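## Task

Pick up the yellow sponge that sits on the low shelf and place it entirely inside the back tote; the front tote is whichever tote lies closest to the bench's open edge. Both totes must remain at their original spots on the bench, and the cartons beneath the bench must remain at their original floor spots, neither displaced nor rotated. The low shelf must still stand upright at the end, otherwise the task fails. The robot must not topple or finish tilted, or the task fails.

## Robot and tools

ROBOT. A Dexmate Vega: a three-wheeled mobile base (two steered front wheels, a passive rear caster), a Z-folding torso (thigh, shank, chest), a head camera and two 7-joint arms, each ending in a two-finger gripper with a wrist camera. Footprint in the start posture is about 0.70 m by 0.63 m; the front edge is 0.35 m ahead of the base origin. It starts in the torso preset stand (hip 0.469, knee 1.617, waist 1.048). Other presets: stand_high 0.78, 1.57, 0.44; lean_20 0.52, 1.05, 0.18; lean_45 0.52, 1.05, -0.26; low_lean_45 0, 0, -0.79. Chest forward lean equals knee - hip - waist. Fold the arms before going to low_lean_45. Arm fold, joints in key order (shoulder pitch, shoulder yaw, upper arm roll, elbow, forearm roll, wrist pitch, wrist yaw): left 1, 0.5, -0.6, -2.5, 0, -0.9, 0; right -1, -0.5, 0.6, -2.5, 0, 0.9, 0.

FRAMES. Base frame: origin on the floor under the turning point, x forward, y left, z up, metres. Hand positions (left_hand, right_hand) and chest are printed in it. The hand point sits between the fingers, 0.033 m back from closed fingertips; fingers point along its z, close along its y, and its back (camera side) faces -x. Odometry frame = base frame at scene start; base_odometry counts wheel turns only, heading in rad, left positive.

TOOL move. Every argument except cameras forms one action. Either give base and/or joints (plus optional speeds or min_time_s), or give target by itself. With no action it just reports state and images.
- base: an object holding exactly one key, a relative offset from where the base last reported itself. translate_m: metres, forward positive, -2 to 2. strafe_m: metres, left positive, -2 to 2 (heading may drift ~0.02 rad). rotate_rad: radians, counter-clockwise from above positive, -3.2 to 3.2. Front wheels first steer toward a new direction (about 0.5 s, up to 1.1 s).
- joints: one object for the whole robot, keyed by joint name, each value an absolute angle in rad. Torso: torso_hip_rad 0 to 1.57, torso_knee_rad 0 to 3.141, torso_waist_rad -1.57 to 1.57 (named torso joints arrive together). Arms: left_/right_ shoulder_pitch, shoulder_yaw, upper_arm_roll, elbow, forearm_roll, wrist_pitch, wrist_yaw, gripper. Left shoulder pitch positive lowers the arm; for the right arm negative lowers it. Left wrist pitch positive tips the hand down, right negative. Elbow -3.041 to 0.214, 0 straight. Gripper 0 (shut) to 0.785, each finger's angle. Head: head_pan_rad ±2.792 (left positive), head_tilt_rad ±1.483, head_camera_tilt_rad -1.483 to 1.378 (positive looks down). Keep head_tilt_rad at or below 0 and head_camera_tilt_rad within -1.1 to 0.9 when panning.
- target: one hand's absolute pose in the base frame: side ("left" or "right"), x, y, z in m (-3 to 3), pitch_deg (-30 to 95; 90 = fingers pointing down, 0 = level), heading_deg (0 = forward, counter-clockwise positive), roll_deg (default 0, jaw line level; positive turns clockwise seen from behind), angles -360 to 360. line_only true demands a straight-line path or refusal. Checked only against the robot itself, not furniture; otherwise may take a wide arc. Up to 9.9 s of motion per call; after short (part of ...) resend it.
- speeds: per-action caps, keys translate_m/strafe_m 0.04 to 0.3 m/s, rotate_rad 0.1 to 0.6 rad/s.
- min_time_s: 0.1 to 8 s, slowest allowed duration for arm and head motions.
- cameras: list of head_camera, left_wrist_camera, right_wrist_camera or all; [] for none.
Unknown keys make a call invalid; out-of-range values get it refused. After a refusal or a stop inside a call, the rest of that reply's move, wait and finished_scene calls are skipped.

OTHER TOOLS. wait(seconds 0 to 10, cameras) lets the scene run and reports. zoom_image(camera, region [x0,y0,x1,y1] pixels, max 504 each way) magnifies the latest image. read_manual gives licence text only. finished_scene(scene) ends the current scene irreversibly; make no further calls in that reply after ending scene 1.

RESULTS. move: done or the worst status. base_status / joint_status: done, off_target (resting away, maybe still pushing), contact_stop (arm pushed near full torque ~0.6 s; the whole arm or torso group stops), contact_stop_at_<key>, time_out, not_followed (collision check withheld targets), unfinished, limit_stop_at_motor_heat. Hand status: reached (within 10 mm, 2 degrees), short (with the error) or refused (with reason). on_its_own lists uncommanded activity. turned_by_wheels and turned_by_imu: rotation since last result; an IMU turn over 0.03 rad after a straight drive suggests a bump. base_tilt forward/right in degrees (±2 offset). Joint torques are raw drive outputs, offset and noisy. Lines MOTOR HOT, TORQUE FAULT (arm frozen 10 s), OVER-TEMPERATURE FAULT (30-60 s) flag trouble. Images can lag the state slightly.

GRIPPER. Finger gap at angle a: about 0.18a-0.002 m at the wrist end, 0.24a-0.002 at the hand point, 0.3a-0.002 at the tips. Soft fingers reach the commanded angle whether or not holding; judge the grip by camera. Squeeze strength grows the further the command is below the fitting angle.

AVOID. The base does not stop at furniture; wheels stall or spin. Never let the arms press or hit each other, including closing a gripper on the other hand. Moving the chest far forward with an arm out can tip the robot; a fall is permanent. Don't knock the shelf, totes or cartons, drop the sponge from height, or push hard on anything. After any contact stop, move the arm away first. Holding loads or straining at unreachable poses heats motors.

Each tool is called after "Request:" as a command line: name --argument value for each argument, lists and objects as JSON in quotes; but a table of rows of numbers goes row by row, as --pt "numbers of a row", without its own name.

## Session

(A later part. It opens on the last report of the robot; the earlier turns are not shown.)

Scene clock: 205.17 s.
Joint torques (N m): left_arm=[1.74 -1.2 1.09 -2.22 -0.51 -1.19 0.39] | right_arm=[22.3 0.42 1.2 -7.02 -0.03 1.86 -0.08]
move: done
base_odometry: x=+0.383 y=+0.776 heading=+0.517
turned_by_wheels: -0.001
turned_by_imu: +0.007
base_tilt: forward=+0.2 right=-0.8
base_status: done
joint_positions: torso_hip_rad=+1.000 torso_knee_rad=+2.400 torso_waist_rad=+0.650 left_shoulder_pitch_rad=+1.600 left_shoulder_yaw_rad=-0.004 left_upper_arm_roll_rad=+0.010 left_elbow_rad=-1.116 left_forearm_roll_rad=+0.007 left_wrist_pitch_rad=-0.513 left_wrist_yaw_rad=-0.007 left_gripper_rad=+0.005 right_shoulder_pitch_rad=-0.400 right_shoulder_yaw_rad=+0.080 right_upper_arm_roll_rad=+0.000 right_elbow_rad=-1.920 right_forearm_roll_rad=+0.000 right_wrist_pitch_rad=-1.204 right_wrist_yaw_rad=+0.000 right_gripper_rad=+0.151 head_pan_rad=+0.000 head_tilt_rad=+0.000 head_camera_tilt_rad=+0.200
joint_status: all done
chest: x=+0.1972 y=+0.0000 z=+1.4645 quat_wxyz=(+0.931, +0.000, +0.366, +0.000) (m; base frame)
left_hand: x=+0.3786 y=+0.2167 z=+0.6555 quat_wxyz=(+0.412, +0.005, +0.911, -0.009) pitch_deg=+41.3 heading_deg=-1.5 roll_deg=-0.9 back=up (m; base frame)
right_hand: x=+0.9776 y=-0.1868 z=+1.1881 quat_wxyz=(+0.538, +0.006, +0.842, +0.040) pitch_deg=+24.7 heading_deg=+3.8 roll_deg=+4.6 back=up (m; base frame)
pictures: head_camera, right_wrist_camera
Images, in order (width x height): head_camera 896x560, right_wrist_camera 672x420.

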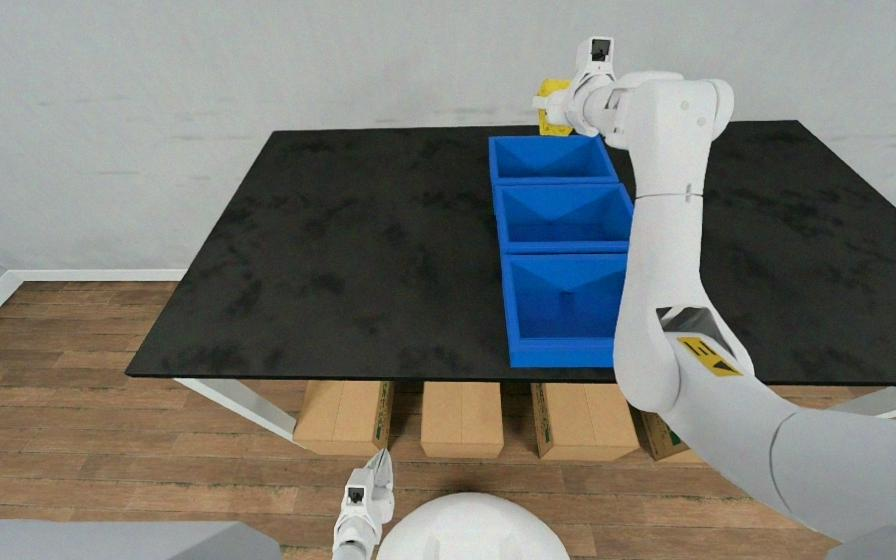

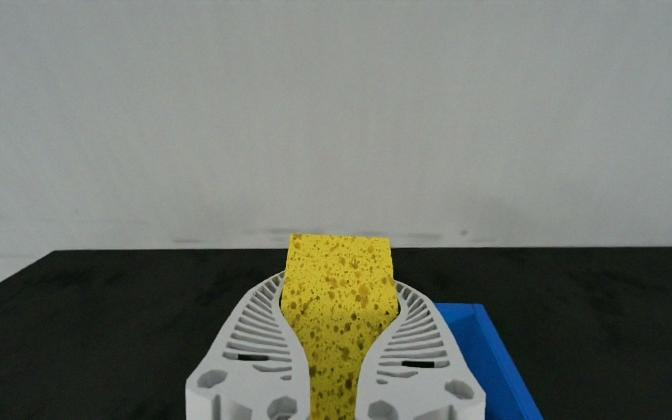

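Request:
move --base '{"translate_m": 0.08}' --joints '{"right_shoulder_pitch_rad": -0.33, "right_shoulder_yaw_rad": 0.035, "right_elbow_rad": -1.737, "right_wrist_pitch_rad": -1.354}' --min_time_s 2.5 --cameras '["right_wrist_camera"]'

Request:
move --joints '{"right_shoulder_pitch_rad": -0.205, "right_shoulder_yaw_rad": 0.03, "right_elbow_rad": -1.316, "right_wrist_pitch_rad": -1.251}' --min_time_s 2.5 --cameras '["head_camera", "right_wrist_camera"]'

Scene clock: 232.50 s.
Joint torques (N m): left_arm=[0.76 -0.96 2.05 -3.28 0.23 -0.83 0.19] | right_arm=[23.77 -1.57 0.4 -7.7 0.01 1.45 -0.27]
move: done
base_odometry: x=+0.452 y=+0.816 heading=+0.516
turned_by_wheels: -0.001
turned_by_imu: +0.000
base_tilt: forward=+0.2 right=-0.8
base_status: done
joint_positions: torso_hip_rad=+1.000 torso_knee_rad=+2.400 torso_waist_rad=+0.650 left_shoulder_pitch_rad=+1.600 left_shoulder_yaw_rad=-0.004 left_upper_arm_roll_rad=+0.010 left_elbow_rad=-1.116 left_forearm_roll_rad=+0.007 left_wrist_pitch_rad=-0.513 left_wrist_yaw_rad=-0.007 left_gripper_rad=+0.005 right_shoulder_pitch_rad=-0.332 right_shoulder_yaw_rad=+0.036 right_upper_arm_roll_rad=+0.000 right_elbow_rad=-1.741 right_forearm_roll_rad=+0.000 right_wrist_pitch_rad=-1.351 right_wrist_yaw_rad=+0.000 right_gripper_rad=+0.151 head_pan_rad=+0.000 head_tilt_rad=+0.000 head_camera_tilt_rad=+0.200
joint_status: all done
chest: x=+0.1972 y=+0.0000 z=+1.4645 quat_wxyz=(+0.931, +0.000, +0.366, +0.000) (m; base frame)
left_hand: x=+0.3786 y=+0.2167 z=+0.6555 quat_wxyz=(+0.412, +0.005, +0.911, -0.009) pitch_deg=+41.3 heading_deg=-1.5 roll_deg=-0.9 back=up (m; base frame)
right_hand: x=+0.9555 y=-0.2057 z=+1.0852 quat_wxyz=(+0.425, -0.001, +0.905, +0.018) pitch_deg=+39.6 heading_deg=+2.5 roll_deg=+2.4 back=up (m; base frame)
pictures: right_wrist_camera
Images, in order (width x height): right_wrist_camera 672x420.

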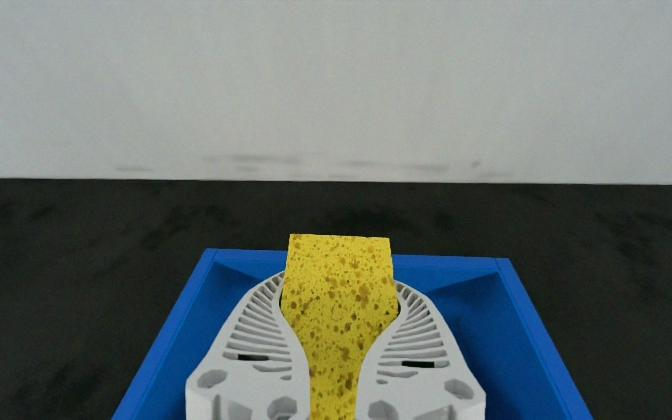

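Scene clock: 236.00 s.
Joint torques (N m): left_arm=[1.3 -0.28 0.59 -3.24 0.02 -1.09 -0.34] | right_arm=[27.39 -0.83 1.23 -7.43 -0.02 2.08 -0.27]
move: done
base_odometry: x=+0.452 y=+0.816 heading=+0.516
turned_by_wheels: +0.000
turned_by_imu: +0.001
base_tilt: forward=+0.2 right=-0.8
base_status: not commanded
joint_positions: torso_hip_rad=+1.000 torso_knee_rad=+2.400 torso_waist_rad=+0.650 left_shoulder_pitch_rad=+1.600 left_shoulder_yaw_rad=-0.004 left_upper_arm_roll_rad=+0.010 left_elbow_rad=-1.116 left_forearm_roll_rad=+0.007 left_wrist_pitch_rad=-0.513 left_wrist_yaw_rad=-0.007 left_gripper_rad=+0.005 right_shoulder_pitch_rad=-0.207 right_shoulder_yaw_rad=+0.030 right_upper_arm_roll_rad=+0.000 right_elbow_rad=-1.320 right_forearm_roll_rad=+0.000 right_wrist_pitch_rad=-1.252 right_wrist_yaw_rad=+0.000 right_gripper_rad=+0.151 head_pan_rad=+0.000 head_tilt_rad=+0.000 head_camera_tilt_rad=+0.200
joint_status: all done
chest: x=+0.1972 y=+0.0000 z=+1.4645 quat_wxyz=(+0.931, +0.000, +0.366, +0.000) (m; base frame)
left_hand: x=+0.3786 y=+0.2167 z=+0.6555 quat_wxyz=(+0.412, +0.005, +0.911, -0.009) pitch_deg=+41.3 heading_deg=-1.5 roll_deg=-0.9 back=up (m; base frame)
right_hand: x=+0.9564 y=-0.2055 z=+0.9807 quat_wxyz=(+0.334, -0.004, +0.942, +0.014) pitch_deg=+50.9 heading_deg=+2.7 roll_deg=+2.2 back=up (m; base frame)
pictures: head_camera, right_wrist_camera
Images, in order (width x height): head_camera 896x560, right_wrist_camera 672x420.

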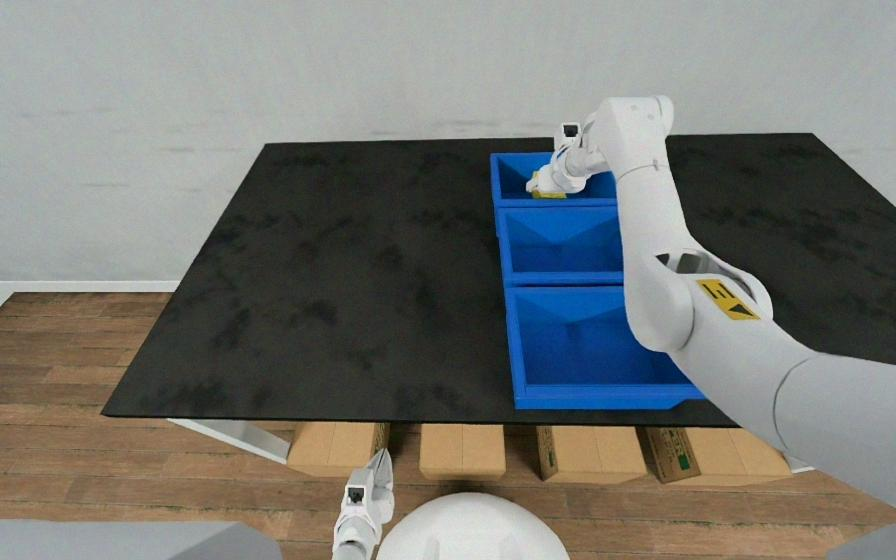

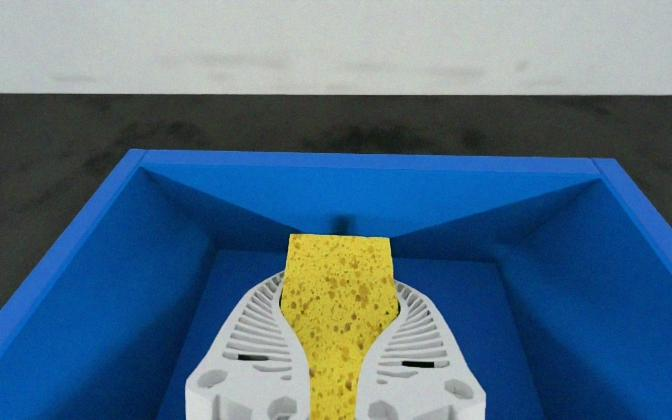

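Well centred inside the back tote; release and lift.

Request:
move --joints '{"right_gripper_rad": 0.4}' --cameras '[]'

Request:
move --joints '{"right_shoulder_pitch_rad": -0.33, "right_shoulder_yaw_rad": 0.035, "right_elbow_rad": -1.737, "right_wrist_pitch_rad": -1.354}' --min_time_s 2 --cameras '["head_camera", "right_wrist_camera"]'

Scene clock: 241.90 s.
Joint torques (N m): left_arm=[1.94 -0.06 3.06 -3.82 1.01 -0.63 0.17] | right_arm=[26.81 -1.93 -0.54 -6.51 -0.55 0.69 -0.03]
move: done
base_odometry: x=+0.452 y=+0.816 heading=+0.516
turned_by_wheels: +0.000
turned_by_imu: +0.001
base_tilt: forward=+0.2 right=-0.8
base_status: not commanded
joint_positions: torso_hip_rad=+1.000 torso_knee_rad=+2.400 torso_waist_rad=+0.650 left_shoulder_pitch_rad=+1.600 left_shoulder_yaw_rad=-0.004 left_upper_arm_roll_rad=+0.010 left_elbow_rad=-1.116 left_forearm_roll_rad=+0.007 left_wrist_pitch_rad=-0.513 left_wrist_yaw_rad=-0.007 left_gripper_rad=+0.005 right_shoulder_pitch_rad=-0.205 right_shoulder_yaw_rad=+0.030 right_upper_arm_roll_rad=+0.000 right_elbow_rad=-1.316 right_forearm_roll_rad=+0.000 right_wrist_pitch_rad=-1.251 right_wrist_yaw_rad=+0.000 right_gripper_rad=+0.400 head_pan_rad=+0.000 head_tilt_rad=+0.000 head_camera_tilt_rad=+0.200
joint_status: all done
chest: x=+0.1972 y=+0.0000 z=+1.4645 quat_wxyz=(+0.931, +0.000, +0.366, +0.000) (m; base frame)
left_hand: x=+0.3786 y=+0.2167 z=+0.6555 quat_wxyz=(+0.412, +0.005, +0.911, -0.009) pitch_deg=+41.3 heading_deg=-1.5 roll_deg=-0.9 back=up (m; base frame)
right_hand: x=+0.9565 y=-0.2055 z=+0.9802 quat_wxyz=(+0.334, -0.004, +0.943, +0.014) pitch_deg=+51.0 heading_deg=+2.7 roll_deg=+2.2 back=up (m; base frame)
pictures: none
No camera images: "cameras" was empty.

Scene clock: 245.00 s.
Joint torques (N m): left_arm=[0.6 0.53 -0.62 -3.05 0.1 -1.67 0.39] | right_arm=[9.8 1.98 1.77 -15.7 -0.37 -0.07 0.65]
move: done
base_odometry: x=+0.452 y=+0.816 heading=+0.516
turned_by_wheels: +0.000
turned_by_imu: +0.000
base_tilt: forward=+0.3 right=-0.7
base_status: not commanded
joint_positions: torso_hip_rad=+1.000 torso_knee_rad=+2.400 torso_waist_rad=+0.650 left_shoulder_pitch_rad=+1.600 left_shoulder_yaw_rad=-0.004 left_upper_arm_roll_rad=+0.010 left_elbow_rad=-1.116 left_forearm_roll_rad=+0.007 left_wrist_pitch_rad=-0.513 left_wrist_yaw_rad=-0.007 left_gripper_rad=+0.005 right_shoulder_pitch_rad=-0.328 right_shoulder_yaw_rad=+0.035 right_upper_arm_roll_rad=+0.000 right_elbow_rad=-1.733 right_forearm_roll_rad=+0.000 right_wrist_pitch_rad=-1.353 right_wrist_yaw_rad=+0.000 right_gripper_rad=+0.400 head_pan_rad=+0.000 head_tilt_rad=+0.000 head_camera_tilt_rad=+0.200
joint_status: all done
chest: x=+0.1972 y=+0.0000 z=+1.4645 quat_wxyz=(+0.931, +0.000, +0.366, +0.000) (m; base frame)
left_hand: x=+0.3786 y=+0.2167 z=+0.6555 quat_wxyz=(+0.412, +0.005, +0.911, -0.009) pitch_deg=+41.3 heading_deg=-1.5 roll_deg=-0.9 back=up (m; base frame)
right_hand: x=+0.9554 y=-0.2065 z=+1.0831 quat_wxyz=(+0.423, -0.001, +0.906, +0.017) pitch_deg=+40.0 heading_deg=+2.4 roll_deg=+2.3 back=up (m; base frame)
pictures: head_camera, right_wrist_camera
Images, in order (width x height): head_camera 896x560, right_wrist_camera 672x420.

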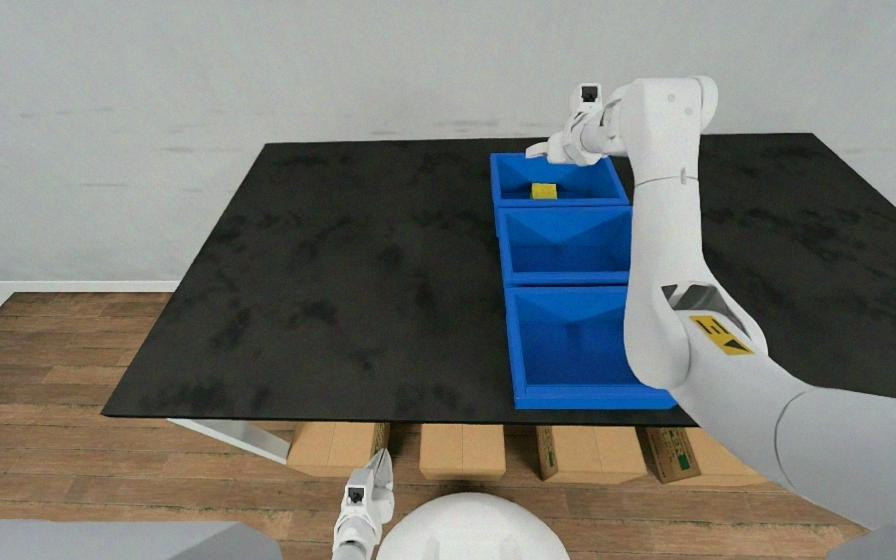

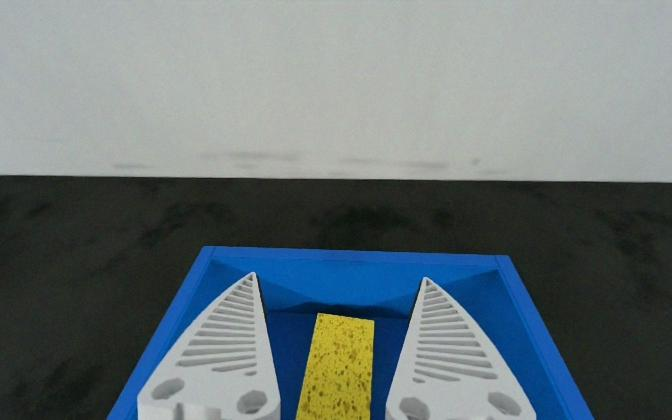

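Request:
finished_scene --scene 3

The scene is finished: the task was done.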